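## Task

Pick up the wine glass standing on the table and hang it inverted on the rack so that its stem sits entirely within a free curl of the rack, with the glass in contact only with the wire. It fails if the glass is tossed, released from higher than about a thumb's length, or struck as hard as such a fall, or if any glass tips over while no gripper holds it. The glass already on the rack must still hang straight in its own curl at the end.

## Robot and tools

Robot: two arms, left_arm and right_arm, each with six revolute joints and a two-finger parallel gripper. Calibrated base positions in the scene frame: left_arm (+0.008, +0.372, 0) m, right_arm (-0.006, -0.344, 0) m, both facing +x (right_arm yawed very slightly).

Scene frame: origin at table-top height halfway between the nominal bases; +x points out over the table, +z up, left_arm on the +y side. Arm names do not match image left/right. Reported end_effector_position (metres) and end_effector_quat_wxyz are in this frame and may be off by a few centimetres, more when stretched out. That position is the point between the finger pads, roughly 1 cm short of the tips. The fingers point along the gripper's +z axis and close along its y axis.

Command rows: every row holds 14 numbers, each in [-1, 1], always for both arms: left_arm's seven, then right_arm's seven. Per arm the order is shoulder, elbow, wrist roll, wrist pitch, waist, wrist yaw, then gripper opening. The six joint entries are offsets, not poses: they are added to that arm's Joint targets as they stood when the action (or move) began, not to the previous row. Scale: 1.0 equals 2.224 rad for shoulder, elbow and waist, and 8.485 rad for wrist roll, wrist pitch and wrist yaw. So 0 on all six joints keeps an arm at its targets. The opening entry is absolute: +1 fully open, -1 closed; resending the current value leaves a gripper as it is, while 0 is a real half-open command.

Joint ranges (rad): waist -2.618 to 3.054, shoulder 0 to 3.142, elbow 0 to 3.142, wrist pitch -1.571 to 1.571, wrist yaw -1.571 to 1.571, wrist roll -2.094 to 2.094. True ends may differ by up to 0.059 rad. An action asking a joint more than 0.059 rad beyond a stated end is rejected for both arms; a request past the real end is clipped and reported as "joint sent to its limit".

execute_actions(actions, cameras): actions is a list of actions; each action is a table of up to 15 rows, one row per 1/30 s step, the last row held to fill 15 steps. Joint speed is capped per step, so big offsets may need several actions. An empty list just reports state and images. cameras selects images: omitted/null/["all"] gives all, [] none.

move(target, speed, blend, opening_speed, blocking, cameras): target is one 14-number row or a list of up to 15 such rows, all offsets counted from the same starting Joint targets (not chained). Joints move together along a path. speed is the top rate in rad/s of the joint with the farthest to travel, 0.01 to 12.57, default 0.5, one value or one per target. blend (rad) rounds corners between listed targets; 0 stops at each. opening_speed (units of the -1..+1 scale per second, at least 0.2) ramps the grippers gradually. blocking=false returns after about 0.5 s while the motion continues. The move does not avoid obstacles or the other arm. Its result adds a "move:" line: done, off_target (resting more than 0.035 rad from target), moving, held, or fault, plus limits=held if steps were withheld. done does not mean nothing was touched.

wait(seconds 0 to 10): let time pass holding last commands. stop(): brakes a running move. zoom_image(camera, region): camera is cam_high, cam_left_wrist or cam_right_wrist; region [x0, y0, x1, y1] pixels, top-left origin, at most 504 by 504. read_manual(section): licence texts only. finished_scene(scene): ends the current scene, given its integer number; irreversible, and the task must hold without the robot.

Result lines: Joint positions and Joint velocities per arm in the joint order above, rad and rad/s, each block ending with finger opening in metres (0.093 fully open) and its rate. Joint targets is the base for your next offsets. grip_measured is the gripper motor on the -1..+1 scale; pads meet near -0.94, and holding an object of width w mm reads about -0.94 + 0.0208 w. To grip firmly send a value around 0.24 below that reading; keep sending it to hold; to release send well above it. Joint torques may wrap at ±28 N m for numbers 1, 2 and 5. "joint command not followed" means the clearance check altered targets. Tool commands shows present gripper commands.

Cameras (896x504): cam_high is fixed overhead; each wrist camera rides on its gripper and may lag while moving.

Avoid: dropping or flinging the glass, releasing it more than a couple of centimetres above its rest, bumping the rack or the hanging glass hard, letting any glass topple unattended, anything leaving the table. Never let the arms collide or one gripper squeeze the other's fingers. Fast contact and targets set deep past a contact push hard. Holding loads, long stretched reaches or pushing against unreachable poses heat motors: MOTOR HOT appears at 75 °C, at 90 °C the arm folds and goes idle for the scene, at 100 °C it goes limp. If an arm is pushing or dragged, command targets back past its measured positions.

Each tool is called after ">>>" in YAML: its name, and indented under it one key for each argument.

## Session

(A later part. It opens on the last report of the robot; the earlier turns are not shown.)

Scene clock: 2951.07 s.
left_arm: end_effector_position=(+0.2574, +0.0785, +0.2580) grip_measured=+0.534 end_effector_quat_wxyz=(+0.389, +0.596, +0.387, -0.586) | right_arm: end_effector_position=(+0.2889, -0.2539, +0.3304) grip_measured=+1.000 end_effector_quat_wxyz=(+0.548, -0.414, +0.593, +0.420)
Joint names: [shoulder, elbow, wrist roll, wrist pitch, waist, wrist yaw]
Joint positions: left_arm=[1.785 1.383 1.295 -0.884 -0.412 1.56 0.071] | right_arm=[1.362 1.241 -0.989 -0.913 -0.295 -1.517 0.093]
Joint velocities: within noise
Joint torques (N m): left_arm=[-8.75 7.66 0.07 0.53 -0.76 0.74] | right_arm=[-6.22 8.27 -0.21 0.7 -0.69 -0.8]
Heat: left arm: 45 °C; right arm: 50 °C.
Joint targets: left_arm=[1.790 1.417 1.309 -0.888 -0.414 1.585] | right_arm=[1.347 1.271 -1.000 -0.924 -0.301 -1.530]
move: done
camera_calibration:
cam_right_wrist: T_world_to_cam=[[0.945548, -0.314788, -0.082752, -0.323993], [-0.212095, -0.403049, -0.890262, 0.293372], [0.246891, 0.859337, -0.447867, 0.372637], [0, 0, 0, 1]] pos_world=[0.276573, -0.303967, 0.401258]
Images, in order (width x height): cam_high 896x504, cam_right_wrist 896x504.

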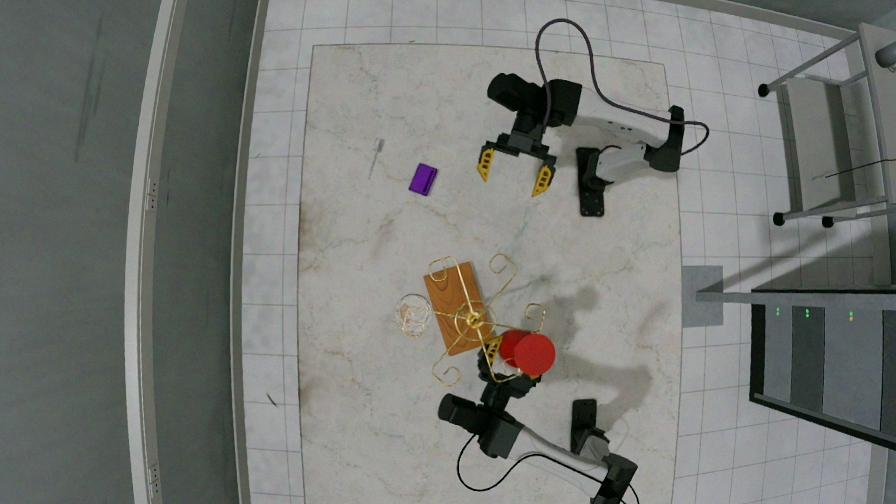

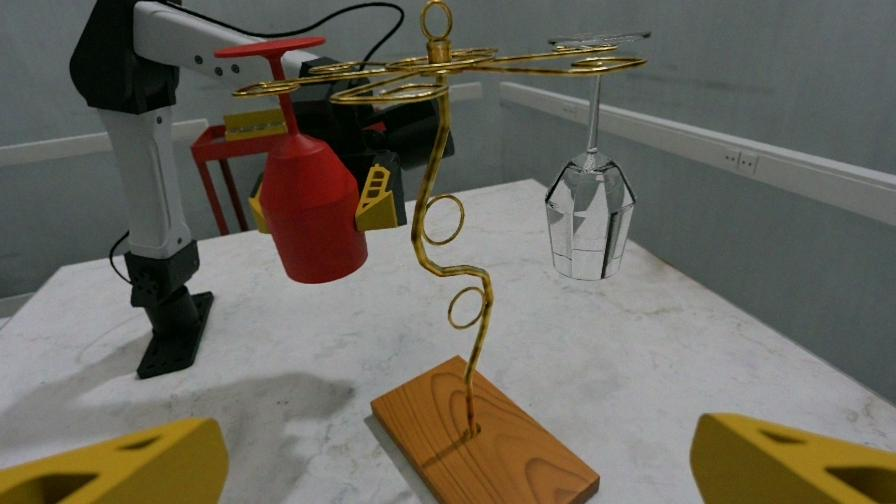

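>>> move:
  target:
    - [0.0490, 0.0603, 0, -0.0034, 0.0103, 0, 0.3, 0, 0, 0, 0, 0, 0, 1]
    - [0.0724, 0.0926, 0, -0.0057, 0.0288, 0, 0.3, 0, 0, 0, 0, 0, 0, 1]
  speed: 0.15
  blend: 0.01
  cameras: ["cam_high", "cam_right_wrist"]

>>> zoom_image:
  camera: "cam_high"
  region: [445, 290, 545, 390]

>>> zoom_image:
  camera: "cam_right_wrist"
  region: [200, 0, 500, 180]

Scene clock: 2980.53 s.
left_arm: end_effector_position=(+0.3133, +0.0790, +0.2576) grip_measured=+0.534 end_effector_quat_wxyz=(+0.405, +0.584, +0.404, -0.575) | right_arm: end_effector_position=(+0.2889, -0.2539, +0.3304) grip_measured=+1.000 end_effector_quat_wxyz=(+0.548, -0.414, +0.593, +0.420)
Joint names: [shoulder, elbow, wrist roll, wrist pitch, waist, wrist yaw]
Joint positions: left_arm=[1.945 1.589 1.296 -0.932 -0.354 1.56 0.071] | right_arm=[1.362 1.241 -0.989 -0.913 -0.295 -1.517 0.093]
Joint velocities: within noise
Joint torques (N m): left_arm=[-10.43 7.61 0.03 0.51 -0.14 0.73] | right_arm=[-6.3 8.27 -0.23 0.69 -0.62 -0.83]
Heat: left arm: 44 °C; right arm: 50 °C.
Joint targets: left_arm=[1.952 1.623 1.309 -0.936 -0.351 1.585] | right_arm=[1.347 1.271 -1.000 -0.924 -0.301 -1.530]
move: done
camera_calibration:
cam_right_wrist: T_world_to_cam=[[0.945548, -0.314788, -0.082752, -0.323993], [-0.212095, -0.403049, -0.890262, 0.293372], [0.246891, 0.859337, -0.447867, 0.372637], [0, 0, 0, 1]] pos_world=[0.276573, -0.303967, 0.401258]
Images, in order (width x height): cam_high 896x504, cam_right_wrist 896x504.

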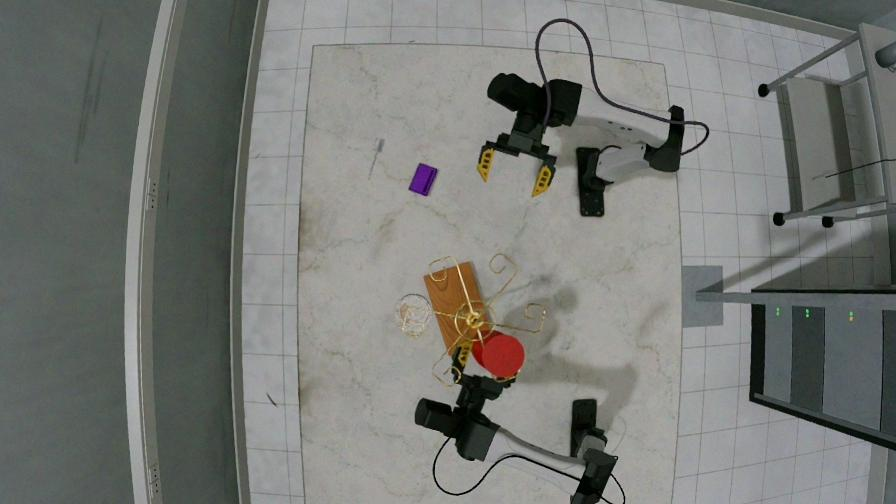

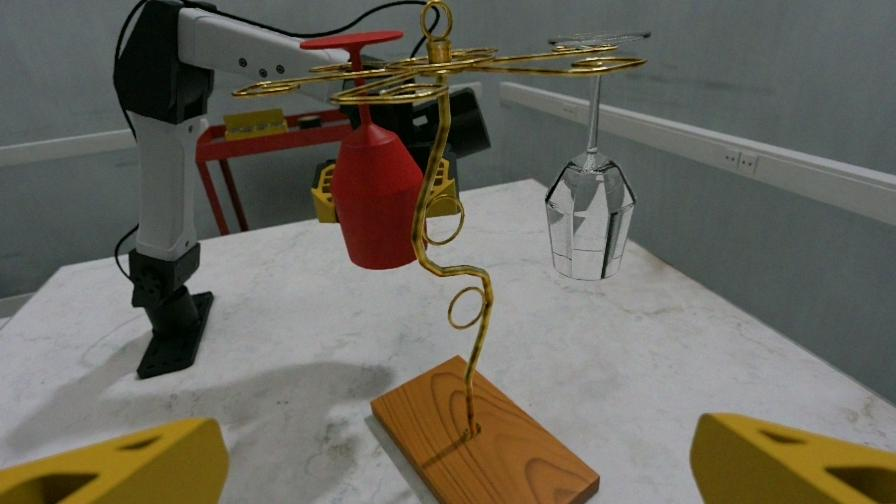

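Scaled by 5.040 from the camera's 896x504 image, which has a finer 1280x720 frame.

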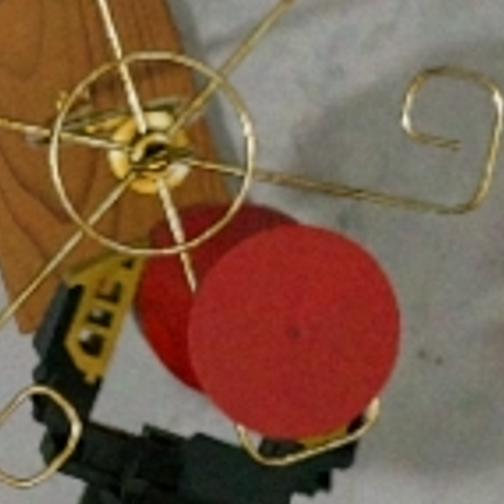

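Scaled by 1.680 from the camera's 896x504 image, which has a finer 1280x720 frame.

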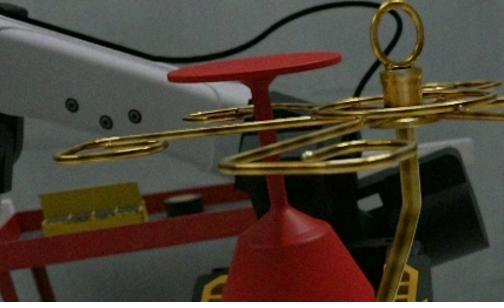

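>>> move:
  target: [-0.0256, -0.0306, 0, 0.0010, 0.0218, 0, 0.3, 0, 0, 0, 0, 0, 0, 1]
  speed: 0.08
  cameras: ["cam_high", "cam_right_wrist"]

>>> zoom_image:
  camera: "cam_high"
  region: [455, 310, 535, 390]

>>> zoom_image:
  camera: "cam_right_wrist"
  region: [200, 0, 500, 180]

Scene clock: 3059.93 s.
left_arm: end_effector_position=(+0.3241, +0.0948, +0.2501) grip_measured=+0.534 end_effector_quat_wxyz=(+0.411, +0.569, +0.426, -0.571) | right_arm: end_effector_position=(+0.2889, -0.2539, +0.3304) grip_measured=+1.000 end_effector_quat_wxyz=(+0.548, -0.414, +0.593, +0.420)
Joint names: [shoulder, elbow, wrist roll, wrist pitch, waist, wrist yaw]
Joint positions: left_arm=[1.945 1.562 1.296 -0.933 -0.306 1.56 0.071] | right_arm=[1.362 1.241 -0.989 -0.913 -0.295 -1.517 0.093]
Joint velocities: within noise
Joint torques (N m): left_arm=[-15.83 4.48 0.11 0.62 -0.02 0.79] | right_arm=[-6.32 8.28 -0.2 0.73 -0.73 -0.86]
Heat: left arm: 48 °C; right arm: 50 °C.
Joint targets: left_arm=[1.895 1.555 1.309 -0.928 -0.302 1.585] | right_arm=[1.347 1.271 -1.000 -0.924 -0.301 -1.530]
move: off_target (left_arm); left_arm: the shoulder is farthest, 0.050 rad from its target
camera_calibration:
cam_right_wrist: T_world_to_cam=[[0.945548, -0.314788, -0.082752, -0.323993], [-0.212095, -0.403049, -0.890262, 0.293372], [0.246891, 0.859337, -0.447867, 0.372637], [0, 0, 0, 1]] pos_world=[0.276573, -0.303967, 0.401258]
Images, in order (width x height): cam_high 896x504, cam_right_wrist 896x504.

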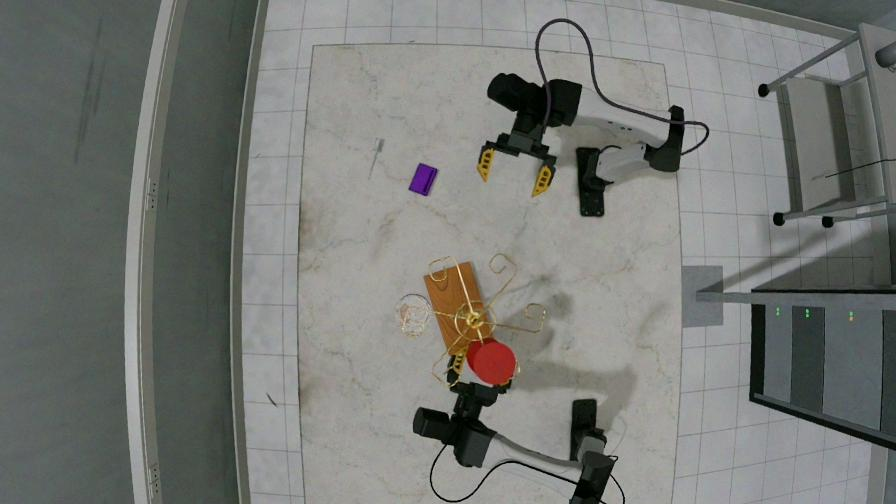

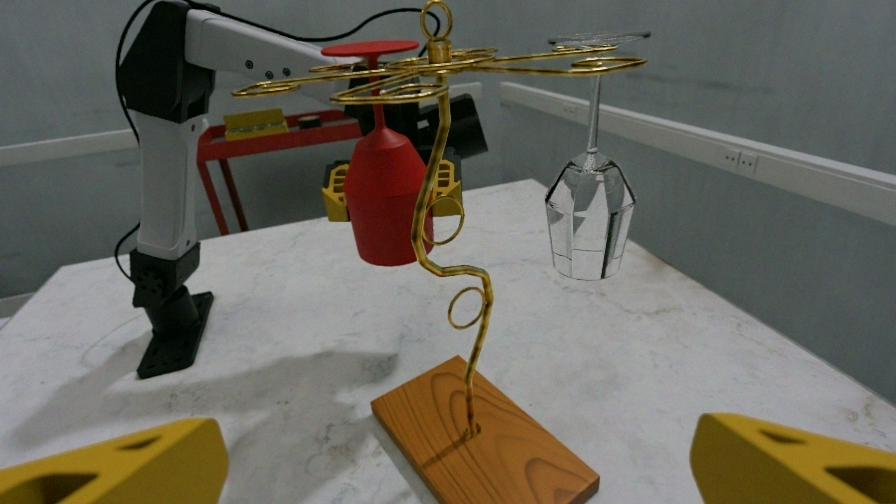

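Scaled by 6.300 from the camera's 896x504 image, which has a finer 1280x720 frame.

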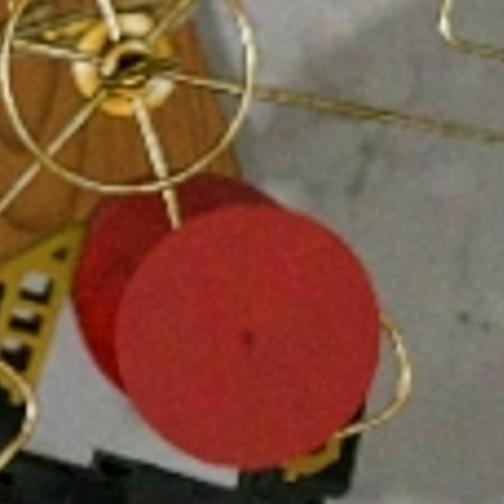

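Scaled by 1.680 from the camera's 896x504 image, which has a finer 1280x720 frame.

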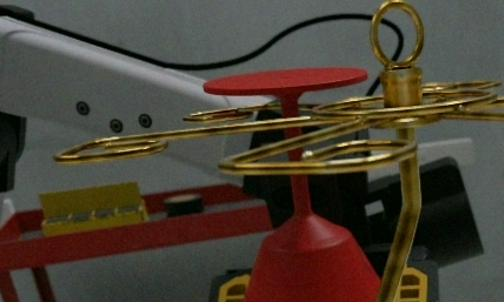

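>>> move:
  target: [-0.0067, 0, 0, 0, 0, 0, 0.3, 0, 0, 0, 0, 0, 0, 1]
  speed: 0.05
  cameras: []

Scene clock: 3088.23 s.
left_arm: end_effector_position=(+0.3218, +0.0955, +0.2562) grip_measured=+0.534 end_effector_quat_wxyz=(+0.415, +0.572, +0.422, -0.568) | right_arm: end_effector_position=(+0.2889, -0.2539, +0.3304) grip_measured=+1.000 end_effector_quat_wxyz=(+0.548, -0.414, +0.593, +0.420)
Joint names: [shoulder, elbow, wrist roll, wrist pitch, waist, wrist yaw]
Joint positions: left_arm=[1.928 1.562 1.296 -0.933 -0.306 1.56 0.071] | right_arm=[1.362 1.241 -0.989 -0.913 -0.295 -1.517 0.093]
Joint velocities: within noise
Joint torques (N m): left_arm=[-15.49 4.37 0.12 0.66 -0.09 0.74] | right_arm=[-6.37 8.21 -0.18 0.73 -0.57 -0.82]
Heat: left arm: 57 °C; right arm: 50 °C.
Joint targets: left_arm=[1.880 1.555 1.309 -0.928 -0.302 1.585] | right_arm=[1.347 1.271 -1.000 -0.924 -0.301 -1.530]
move: off_target (left_arm); left_arm: the shoulder is farthest, 0.048 rad from its target
No camera images: "cameras" was empty.

>>> move:
  target: [-0.0360, -0.0468, 0, 0.0046, 0.0220, 0, 0.3, 0, 0, 0, 0, 0, 0, 1]
  speed: 0.08
  cameras: ["cam_high", "cam_right_wrist"]

>>> zoom_image:
  camera: "cam_high"
  region: [455, 320, 535, 400]

>>> zoom_image:
  camera: "cam_right_wrist"
  region: [200, 0, 500, 180]

Scene clock: 3105.83 s.
left_arm: end_effector_position=(+0.3143, +0.1163, +0.2577) grip_measured=+0.534 end_effector_quat_wxyz=(+0.430, +0.563, +0.434, -0.557) | right_arm: end_effector_position=(+0.2889, -0.2539, +0.3304) grip_measured=+1.000 end_effector_quat_wxyz=(+0.548, -0.414, +0.593, +0.420)
Joint names: [shoulder, elbow, wrist roll, wrist pitch, waist, wrist yaw]
Joint positions: left_arm=[1.845 1.458 1.296 -0.908 -0.258 1.56 0.071] | right_arm=[1.362 1.241 -0.989 -0.913 -0.295 -1.517 0.093]
Joint velocities: within noise
Joint torques (N m): left_arm=[-14.38 4.41 0.09 0.79 -0.17 0.74] | right_arm=[-6.23 8.42 -0.2 0.7 -0.65 -0.84]
Heat: left arm: 59 °C; right arm: 50 °C.
Joint targets: left_arm=[1.800 1.451 1.309 -0.888 -0.253 1.585] | right_arm=[1.347 1.271 -1.000 -0.924 -0.301 -1.530]
move: off_target (left_arm); left_arm: the shoulder is farthest, 0.046 rad from its target
camera_calibration:
cam_right_wrist: T_world_to_cam=[[0.945548, -0.314788, -0.082752, -0.323993], [-0.212095, -0.403049, -0.890262, 0.293372], [0.246891, 0.859337, -0.447867, 0.372637], [0, 0, 0, 1]] pos_world=[0.276573, -0.303967, 0.401258]
Images, in order (width x height): cam_high 896x504, cam_right_wrist 896x504.

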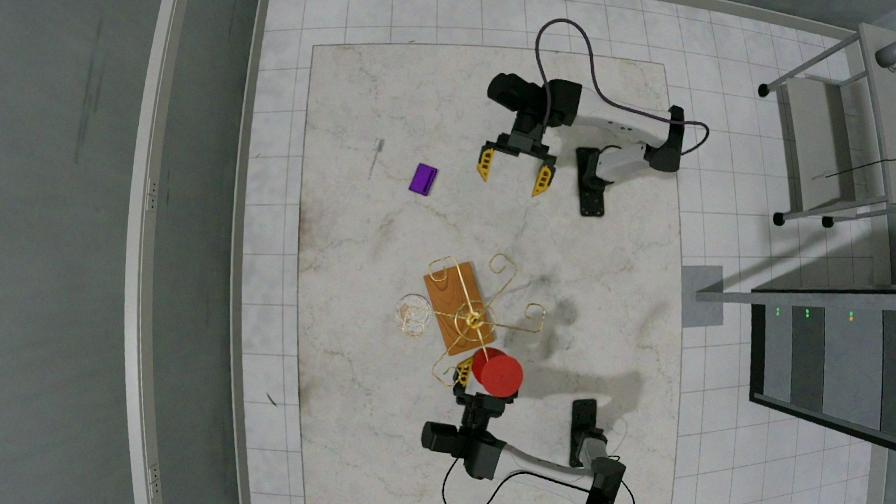

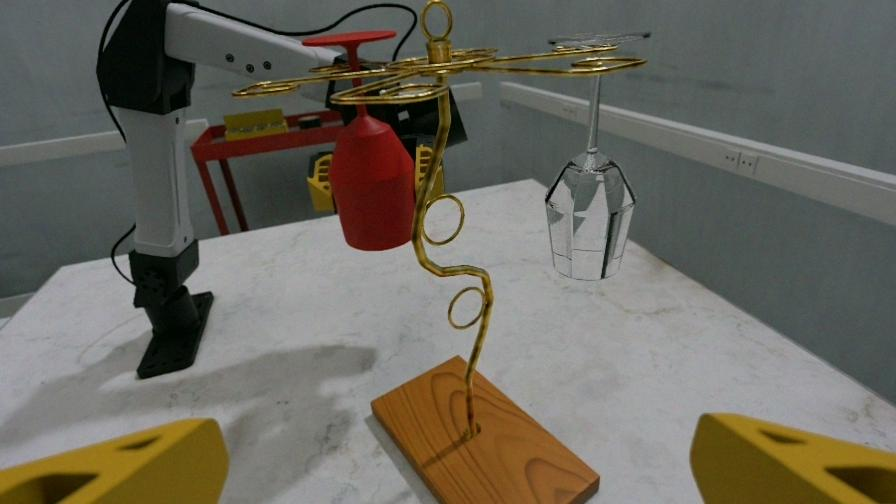

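Scaled by 6.300 from the camera's 896x504 image, which has a finer 1280x720 frame.

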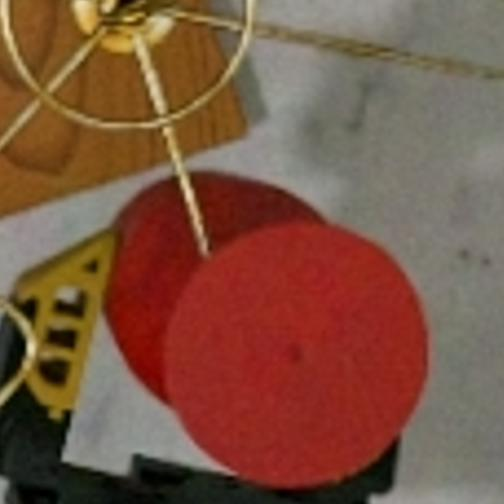

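Scaled by 1.680 from the camera's 896x504 image, which has a finer 1280x720 frame.

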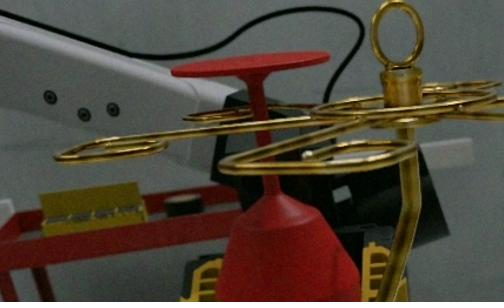

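>>> move:
  target: [0, -0.0202, 0, 0.0053, 0.0027, 0, 0.3, 0, 0, 0, 0, 0, 0, 1]
  speed: 0.05
  cameras: ["cam_high", "cam_right_wrist"]

>>> zoom_image:
  camera: "cam_right_wrist"
  region: [280, 20, 400, 120]

>>> zoom_image:
  camera: "cam_high"
  region: [455, 320, 535, 400]

Scene clock: 3158.93 s.
left_arm: end_effector_position=(+0.3138, +0.1185, +0.2465) grip_measured=+0.534 end_effector_quat_wxyz=(+0.432, +0.561, +0.436, -0.556) | right_arm: end_effector_position=(+0.2889, -0.2539, +0.3304) grip_measured=+1.000 end_effector_quat_wxyz=(+0.548, -0.414, +0.593, +0.420)
Joint names: [shoulder, elbow, wrist roll, wrist pitch, waist, wrist yaw]
Joint positions: left_arm=[1.845 1.413 1.296 -0.863 -0.252 1.56 0.071] | right_arm=[1.362 1.241 -0.989 -0.913 -0.295 -1.517 0.093]
Joint velocities: within noise
Joint torques (N m): left_arm=[-14.17 4.27 0.09 0.74 0.1 0.73] | right_arm=[-6.12 8.25 -0.22 0.67 -0.73 -0.85]
Heat: left arm: 54 °C; right arm: 51 °C.
Joint targets: left_arm=[1.800 1.406 1.309 -0.843 -0.247 1.585] | right_arm=[1.347 1.271 -1.000 -0.924 -0.301 -1.530]
move: off_target (left_arm); left_arm: the shoulder is farthest, 0.045 rad from its target
camera_calibration:
cam_right_wrist: T_world_to_cam=[[0.945548, -0.314788, -0.082752, -0.323993], [-0.212095, -0.403049, -0.890262, 0.293372], [0.246891, 0.859337, -0.447867, 0.372637], [0, 0, 0, 1]] pos_world=[0.276573, -0.303967, 0.401258]
Images, in order (width x height): cam_high 896x504, cam_right_wrist 896x504.

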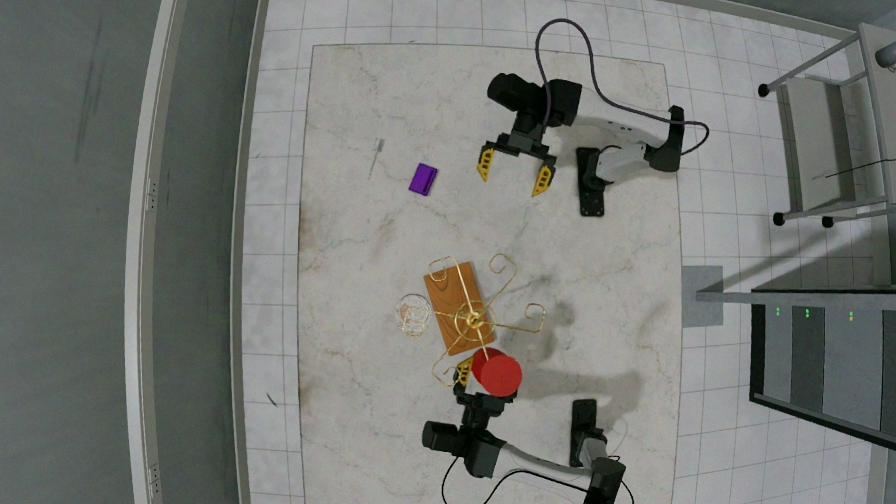

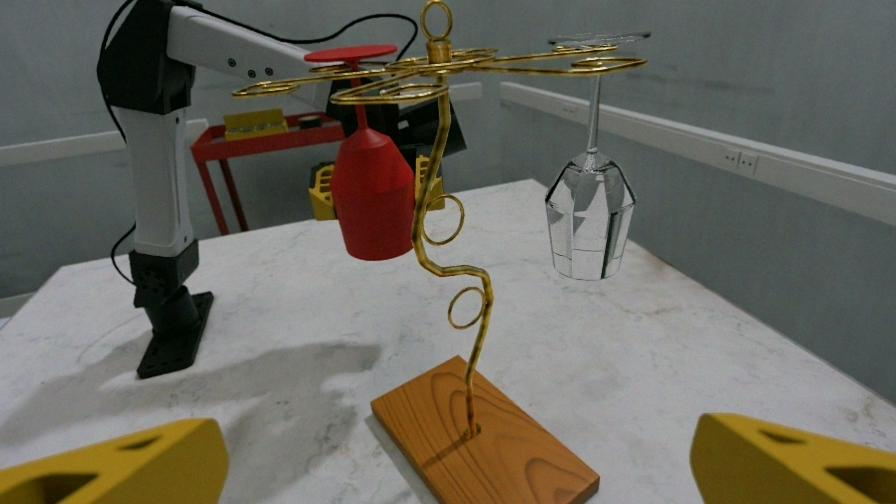

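Scaled by 4.200 from the camera's 896x504 image, which has a finer 1280x720 frame.

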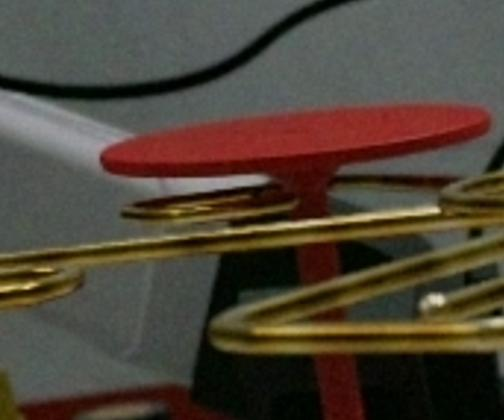

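Scaled by 6.300 from the camera's 896x504 image, which has a finer 1280x720 frame.

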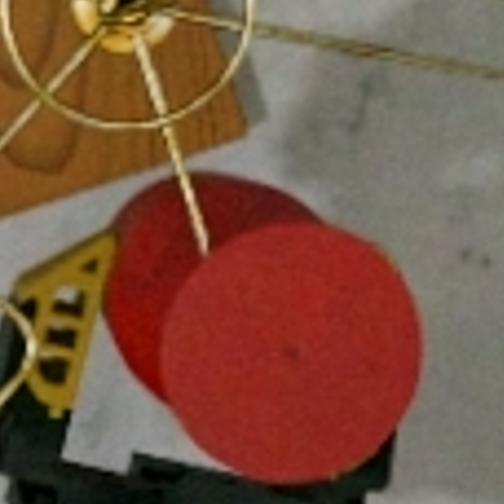

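>>> move:
  target: [0, -0.0126, 0, 0.0033, 0.0018, 0, 0.3, 0, 0, 0, 0, 0, 0, 1]
  speed: 0.04
  cameras: ["cam_high", "cam_right_wrist"]

>>> zoom_image:
  camera: "cam_right_wrist"
  region: [280, 20, 400, 120]

>>> zoom_image:
  camera: "cam_high"
  region: [455, 320, 535, 400]

Scene clock: 3177.17 s.
left_arm: end_effector_position=(+0.3129, +0.1201, +0.2427) grip_measured=+0.534 end_effector_quat_wxyz=(+0.435, +0.560, +0.433, -0.556) | right_arm: end_effector_position=(+0.2889, -0.2539, +0.3304) grip_measured=+1.000 end_effector_quat_wxyz=(+0.548, -0.414, +0.593, +0.420)
Joint names: [shoulder, elbow, wrist roll, wrist pitch, waist, wrist yaw]
Joint positions: left_arm=[1.842 1.388 1.296 -0.835 -0.249 1.568 0.071] | right_arm=[1.362 1.241 -0.989 -0.913 -0.295 -1.517 0.093]
Joint velocities: within noise
Joint torques (N m): left_arm=[-13.83 3.93 0.12 0.73 0.16 0.63] | right_arm=[-6.39 8.36 -0.21 0.7 -0.49 -0.81]
Heat: left arm: 55 °C; right arm: 51 °C.
Joint targets: left_arm=[1.800 1.378 1.309 -0.815 -0.243 1.585] | right_arm=[1.347 1.271 -1.000 -0.924 -0.301 -1.530]
move: off_target (left_arm); left_arm: the shoulder is farthest, 0.042 rad from its target
camera_calibration:
cam_right_wrist: T_world_to_cam=[[0.945548, -0.314788, -0.082752, -0.323993], [-0.212095, -0.403049, -0.890262, 0.293372], [0.246891, 0.859337, -0.447867, 0.372637], [0, 0, 0, 1]] pos_world=[0.276573, -0.303967, 0.401258]
Images, in order (width x height): cam_high 896x504, cam_right_wrist 896x504.

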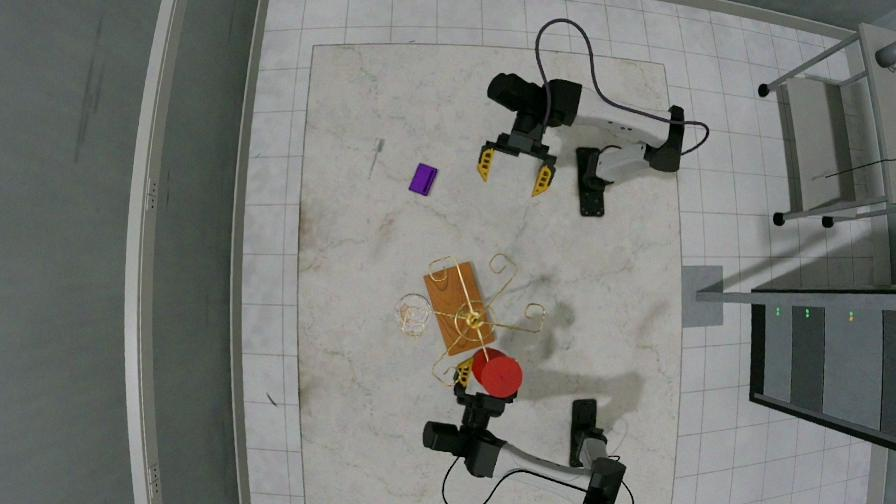

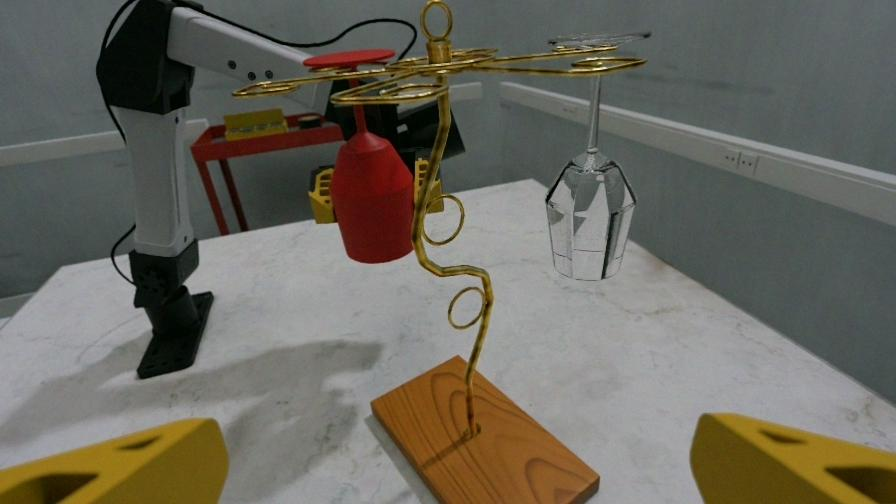

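Scaled by 4.200 from the camera's 896x504 image, which has a finer 1280x720 frame.

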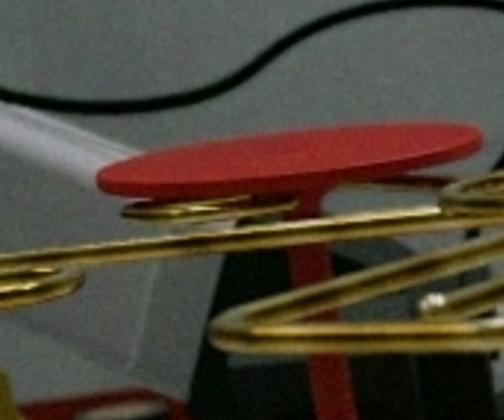

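Scaled by 6.300 from the camera's 896x504 image, which has a finer 1280x720 frame.

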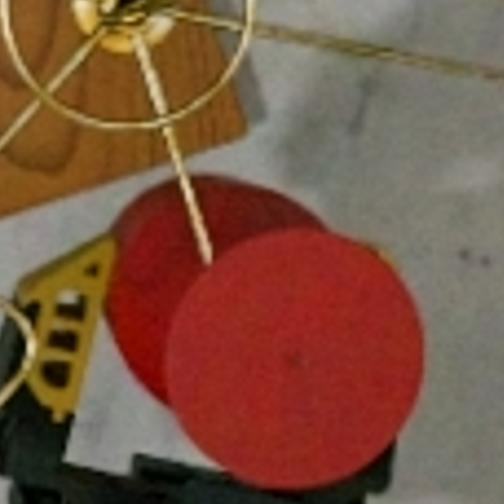

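>>> move:
  target: [0, 0, 0, 0, 0, 0, 1.0, 0, 0, 0, 0, 0, 0, 1]
  opening_speed: 0.25
  cameras: ["cam_high", "cam_right_wrist", "cam_left_wrist"]

>>> zoom_image:
  camera: "cam_right_wrist"
  region: [280, 20, 480, 280]

>>> zoom_image:
  camera: "cam_high"
  region: [445, 320, 545, 420]

Scene clock: 3220.47 s.
left_arm: end_effector_position=(+0.3130, +0.1201, +0.2427) grip_measured=+1.000 end_effector_quat_wxyz=(+0.436, +0.561, +0.432, -0.556) | right_arm: end_effector_position=(+0.2889, -0.2539, +0.3304) grip_measured=+1.000 end_effector_quat_wxyz=(+0.548, -0.414, +0.593, +0.420)
Joint names: [shoulder, elbow, wrist roll, wrist pitch, waist, wrist yaw]
Joint positions: left_arm=[1.842 1.387 1.296 -0.833 -0.249 1.569 0.093] | right_arm=[1.362 1.241 -0.989 -0.913 -0.295 -1.517 0.093]
Joint velocities: within noise
Joint torques (N m): left_arm=[-13.78 4.05 0.09 0.69 -0.01 0.69] | right_arm=[-6.35 8.14 -0.22 0.71 -0.62 -0.82]
Heat: left arm: 61 °C; right arm: 51 °C.
Joint targets: left_arm=[1.800 1.378 1.309 -0.815 -0.243 1.585] | right_arm=[1.347 1.271 -1.000 -0.924 -0.301 -1.530]
move: off_target (left_arm); left_arm: the shoulder is farthest, 0.042 rad from its target
camera_calibration:
cam_left_wrist: T_world_to_cam=[[-0.966359, 0.256607, -0.01742, 0.277141], [0.121326, 0.395086, -0.910597, 0.175865], [-0.226783, -0.882077, -0.412928, 0.357698], [0, 0, 0, 1]] pos_world=[0.327601, 0.174919, 0.312673]
cam_right_wrist: T_world_to_cam=[[0.945548, -0.314788, -0.082752, -0.323993], [-0.212095, -0.403049, -0.890262, 0.293372], [0.246891, 0.859337, -0.447867, 0.372637], [0, 0, 0, 1]] pos_world=[0.276573, -0.303967, 0.401258]

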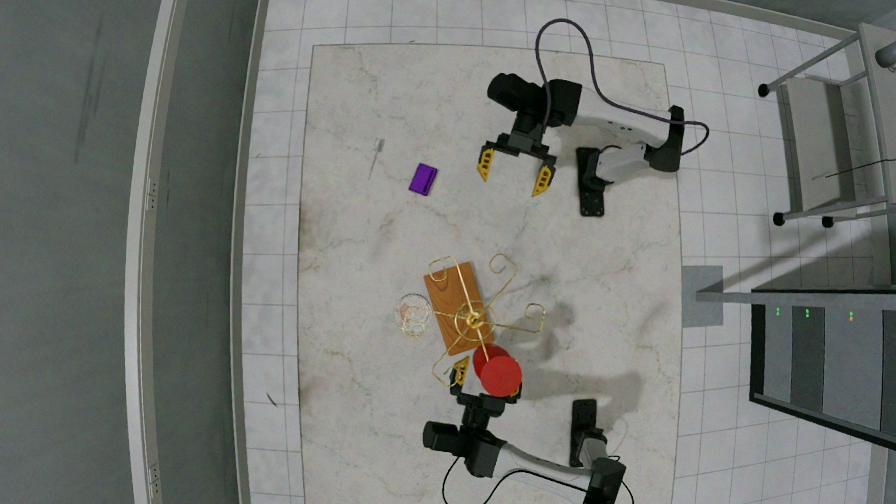

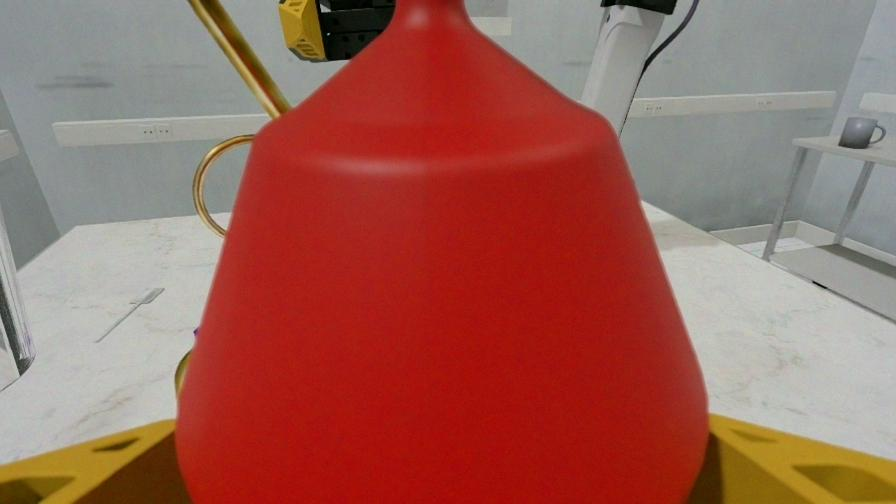

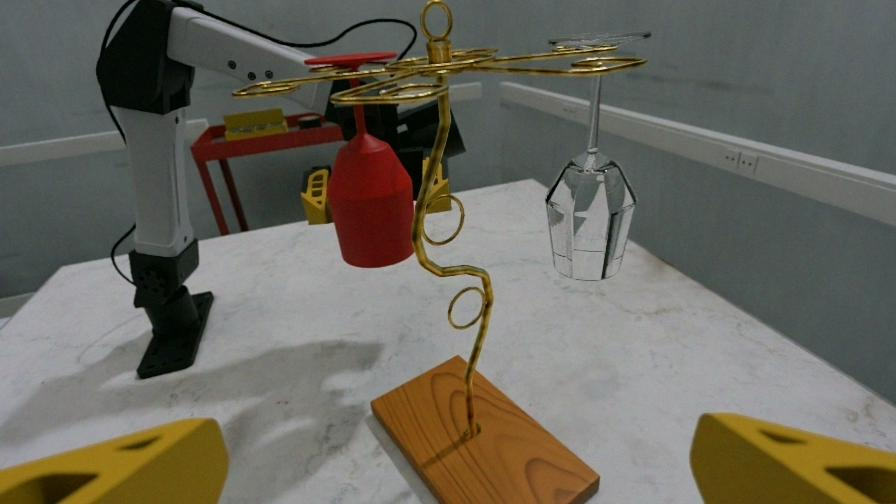

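Scaled by 1.938 from the camera's 896x504 image, which has a finer 1280x720 frame.

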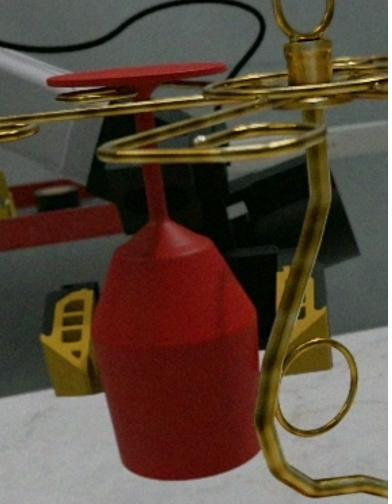

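Scaled by 5.040 from the camera's 896x504 image, which has a finer 1280x720 frame.

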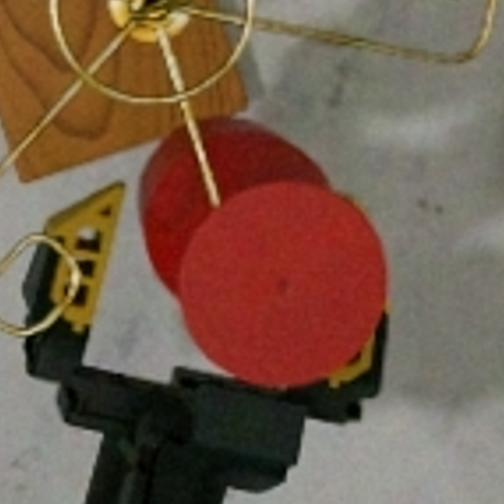

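>>> move:
  target: [-0.0234, -0.0301, 0, 0.0015, 0.0346, 0, 1.0, 0, 0, 0, 0, 0, 0, 1]
  speed: 0.1
  cameras: ["cam_left_wrist", "cam_right_wrist"]

Scene clock: 3269.70 s.
left_arm: end_effector_position=(+0.3173, +0.1475, +0.2432) grip_measured=+1.000 end_effector_quat_wxyz=(+0.457, +0.543, +0.454, -0.538) | right_arm: end_effector_position=(+0.2889, -0.2539, +0.3304) grip_measured=+1.000 end_effector_quat_wxyz=(+0.548, -0.414, +0.593, +0.420)
Joint names: [shoulder, elbow, wrist roll, wrist pitch, waist, wrist yaw]
Joint positions: left_arm=[1.787 1.32 1.296 -0.821 -0.17 1.569 0.093] | right_arm=[1.362 1.241 -0.989 -0.913 -0.295 -1.517 0.093]
Joint velocities: within noise
Joint torques (N m): left_arm=[-13.07 4 0.14 0.76 -0.16 0.62] | right_arm=[-6.32 8.29 -0.25 0.65 -0.7 -0.87]
Heat: left arm: 63 °C; right arm: 51 °C.
Joint targets: left_arm=[1.748 1.311 1.309 -0.803 -0.166 1.585] | right_arm=[1.347 1.271 -1.000 -0.924 -0.301 -1.530]
move: off_target (left_arm); left_arm: the shoulder is farthest, 0.039 rad from its target
camera_calibration:
cam_left_wrist: T_world_to_cam=[[-0.983589, 0.179618, -0.0170025, 0.291036], [0.0894213, 0.403474, -0.910611, 0.173788], [-0.156702, -0.897188, -0.412914, 0.36296], [0, 0, 0, 1]] pos_world=[0.327596, 0.203249, 0.313073]
cam_right_wrist: T_world_to_cam=[[0.945548, -0.314788, -0.082752, -0.323993], [-0.212095, -0.403049, -0.890262, 0.293372], [0.246891, 0.859337, -0.447867, 0.372637], [0, 0, 0, 1]] pos_world=[0.276573, -0.303967, 0.401258]
Images, in order (width x height): cam_left_wrist 896x504, cam_right_wrist 896x504.

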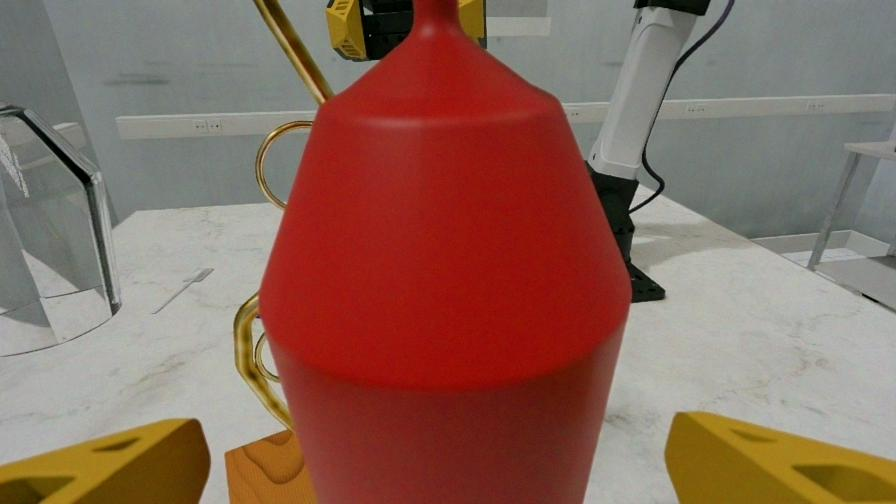

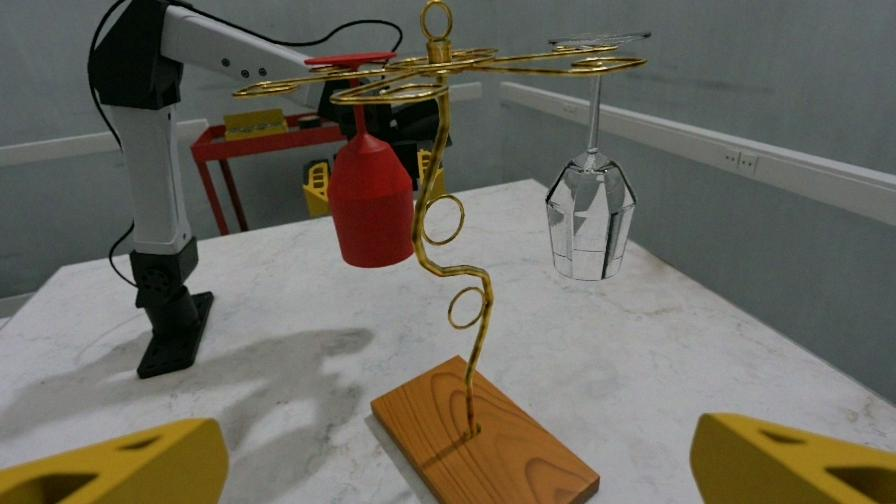

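>>> move:
  target:
    - [-0.0369, -0.0450, 0, 0.0019, 0.0477, 0, 1.0, 0, 0, 0, 0, 0, 0, 1]
    - [-0.1169, -0.1304, 0, 0.0029, 0.1309, 0, 1.0, 0, 0, 0, 0, 0, 0, 1]
  speed: [0.2, 0.4]
  blend: 0.02
  cameras: ["cam_left_wrist", "cam_right_wrist", "cam_high"]

>>> zoom_image:
  camera: "cam_right_wrist"
  region: [260, 20, 460, 280]

>>> zoom_image:
  camera: "cam_left_wrist"
  region: [300, 0, 600, 300]

>>> zoom_image:
  camera: "cam_high"
  region: [445, 320, 545, 420]

Scene clock: 3280.63 s.
left_arm: end_effector_position=(+0.2971, +0.2373, +0.2454) grip_measured=+1.000 end_effector_quat_wxyz=(+0.533, +0.473, +0.526, -0.464) | right_arm: end_effector_position=(+0.2889, -0.2539, +0.3304) grip_measured=+1.000 end_effector_quat_wxyz=(+0.548, -0.414, +0.593, +0.420)
Joint names: [shoulder, elbow, wrist roll, wrist pitch, waist, wrist yaw]
Joint positions: left_arm=[1.513 1.03 1.296 -0.796 0.122 1.57 0.093] | right_arm=[1.362 1.241 -0.989 -0.913 -0.295 -1.517 0.093]
Joint velocities: within noise
Joint torques (N m): left_arm=[-9.14 4.15 0.05 0.77 -0.23 0.62] | right_arm=[-6.26 8.34 -0.21 0.69 -0.76 -0.88]
Heat: left arm: 63 °C; right arm: 51 °C.
Joint targets: left_arm=[1.487 1.021 1.309 -0.778 0.125 1.585] | right_arm=[1.347 1.271 -1.000 -0.924 -0.301 -1.530]
move: done
camera_calibration:
cam_left_wrist: T_world_to_cam=[[-0.993511, -0.110675, -0.0261975, 0.329136], [-0.0218978, 0.412177, -0.910841, 0.172394], [0.111605, -0.904357, -0.411926, 0.363037], [0, 0, 0, 1]] pos_world=[0.290259, 0.293685, 0.315191]
cam_right_wrist: T_world_to_cam=[[0.945548, -0.314788, -0.082752, -0.323993], [-0.212095, -0.403049, -0.890262, 0.293372], [0.246891, 0.859337, -0.447867, 0.372637], [0, 0, 0, 1]] pos_world=[0.276573, -0.303967, 0.401258]

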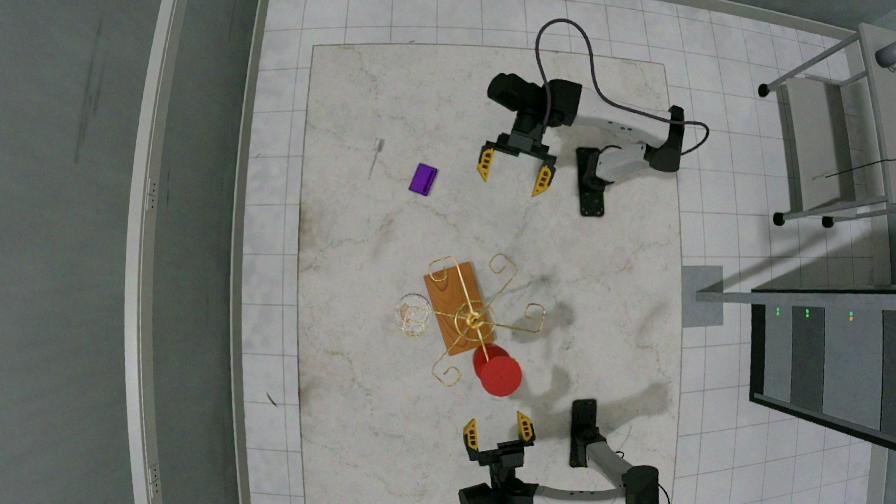

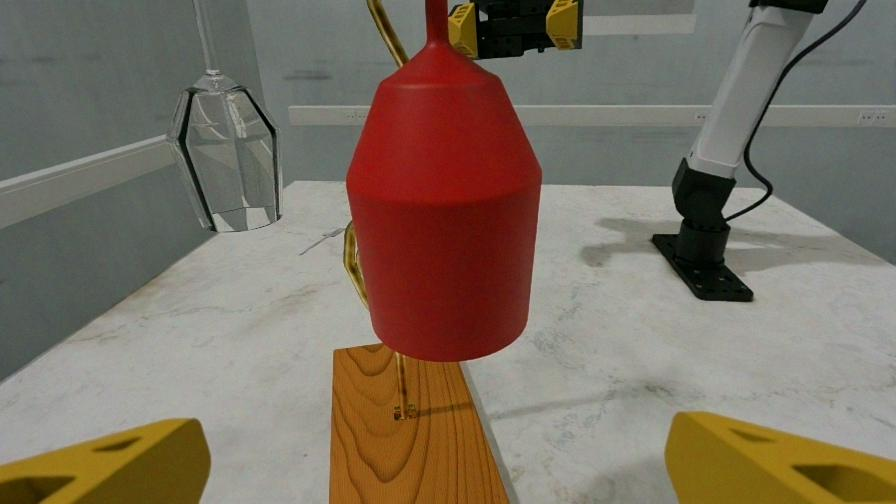

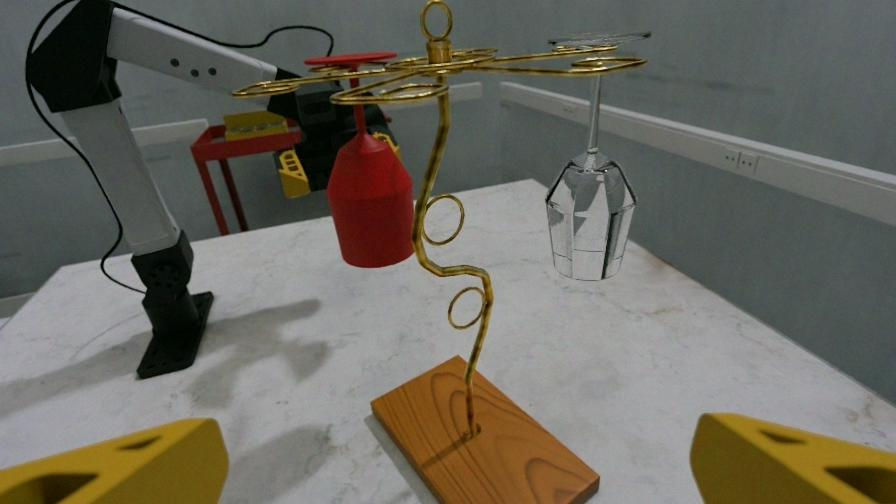

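Scaled by 1.938 from the camera's 896x504 image, which has a finer 1280x720 frame.

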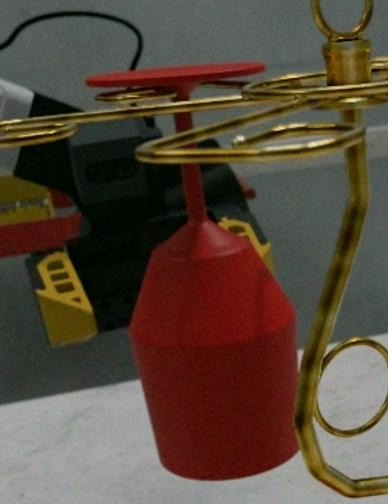

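Scaled by 1.680 from the camera's 896x504 image, which has a finer 1280x720 frame.

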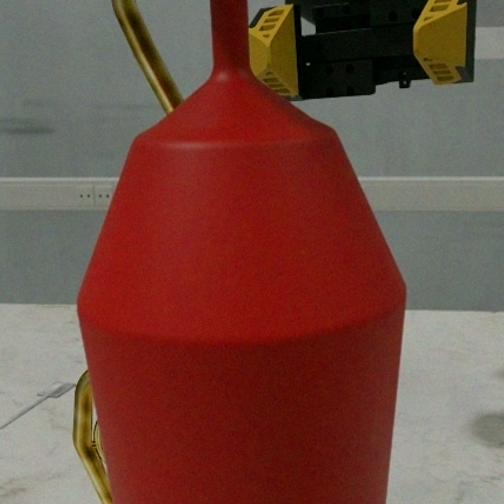

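Scaled by 5.040 from the camera's 896x504 image, which has a finer 1280x720 frame.

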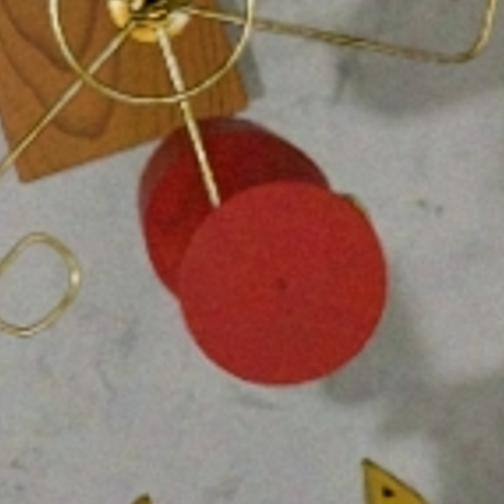

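>>> finished_scene:
  scene: 1

The scene is finished: the task was done.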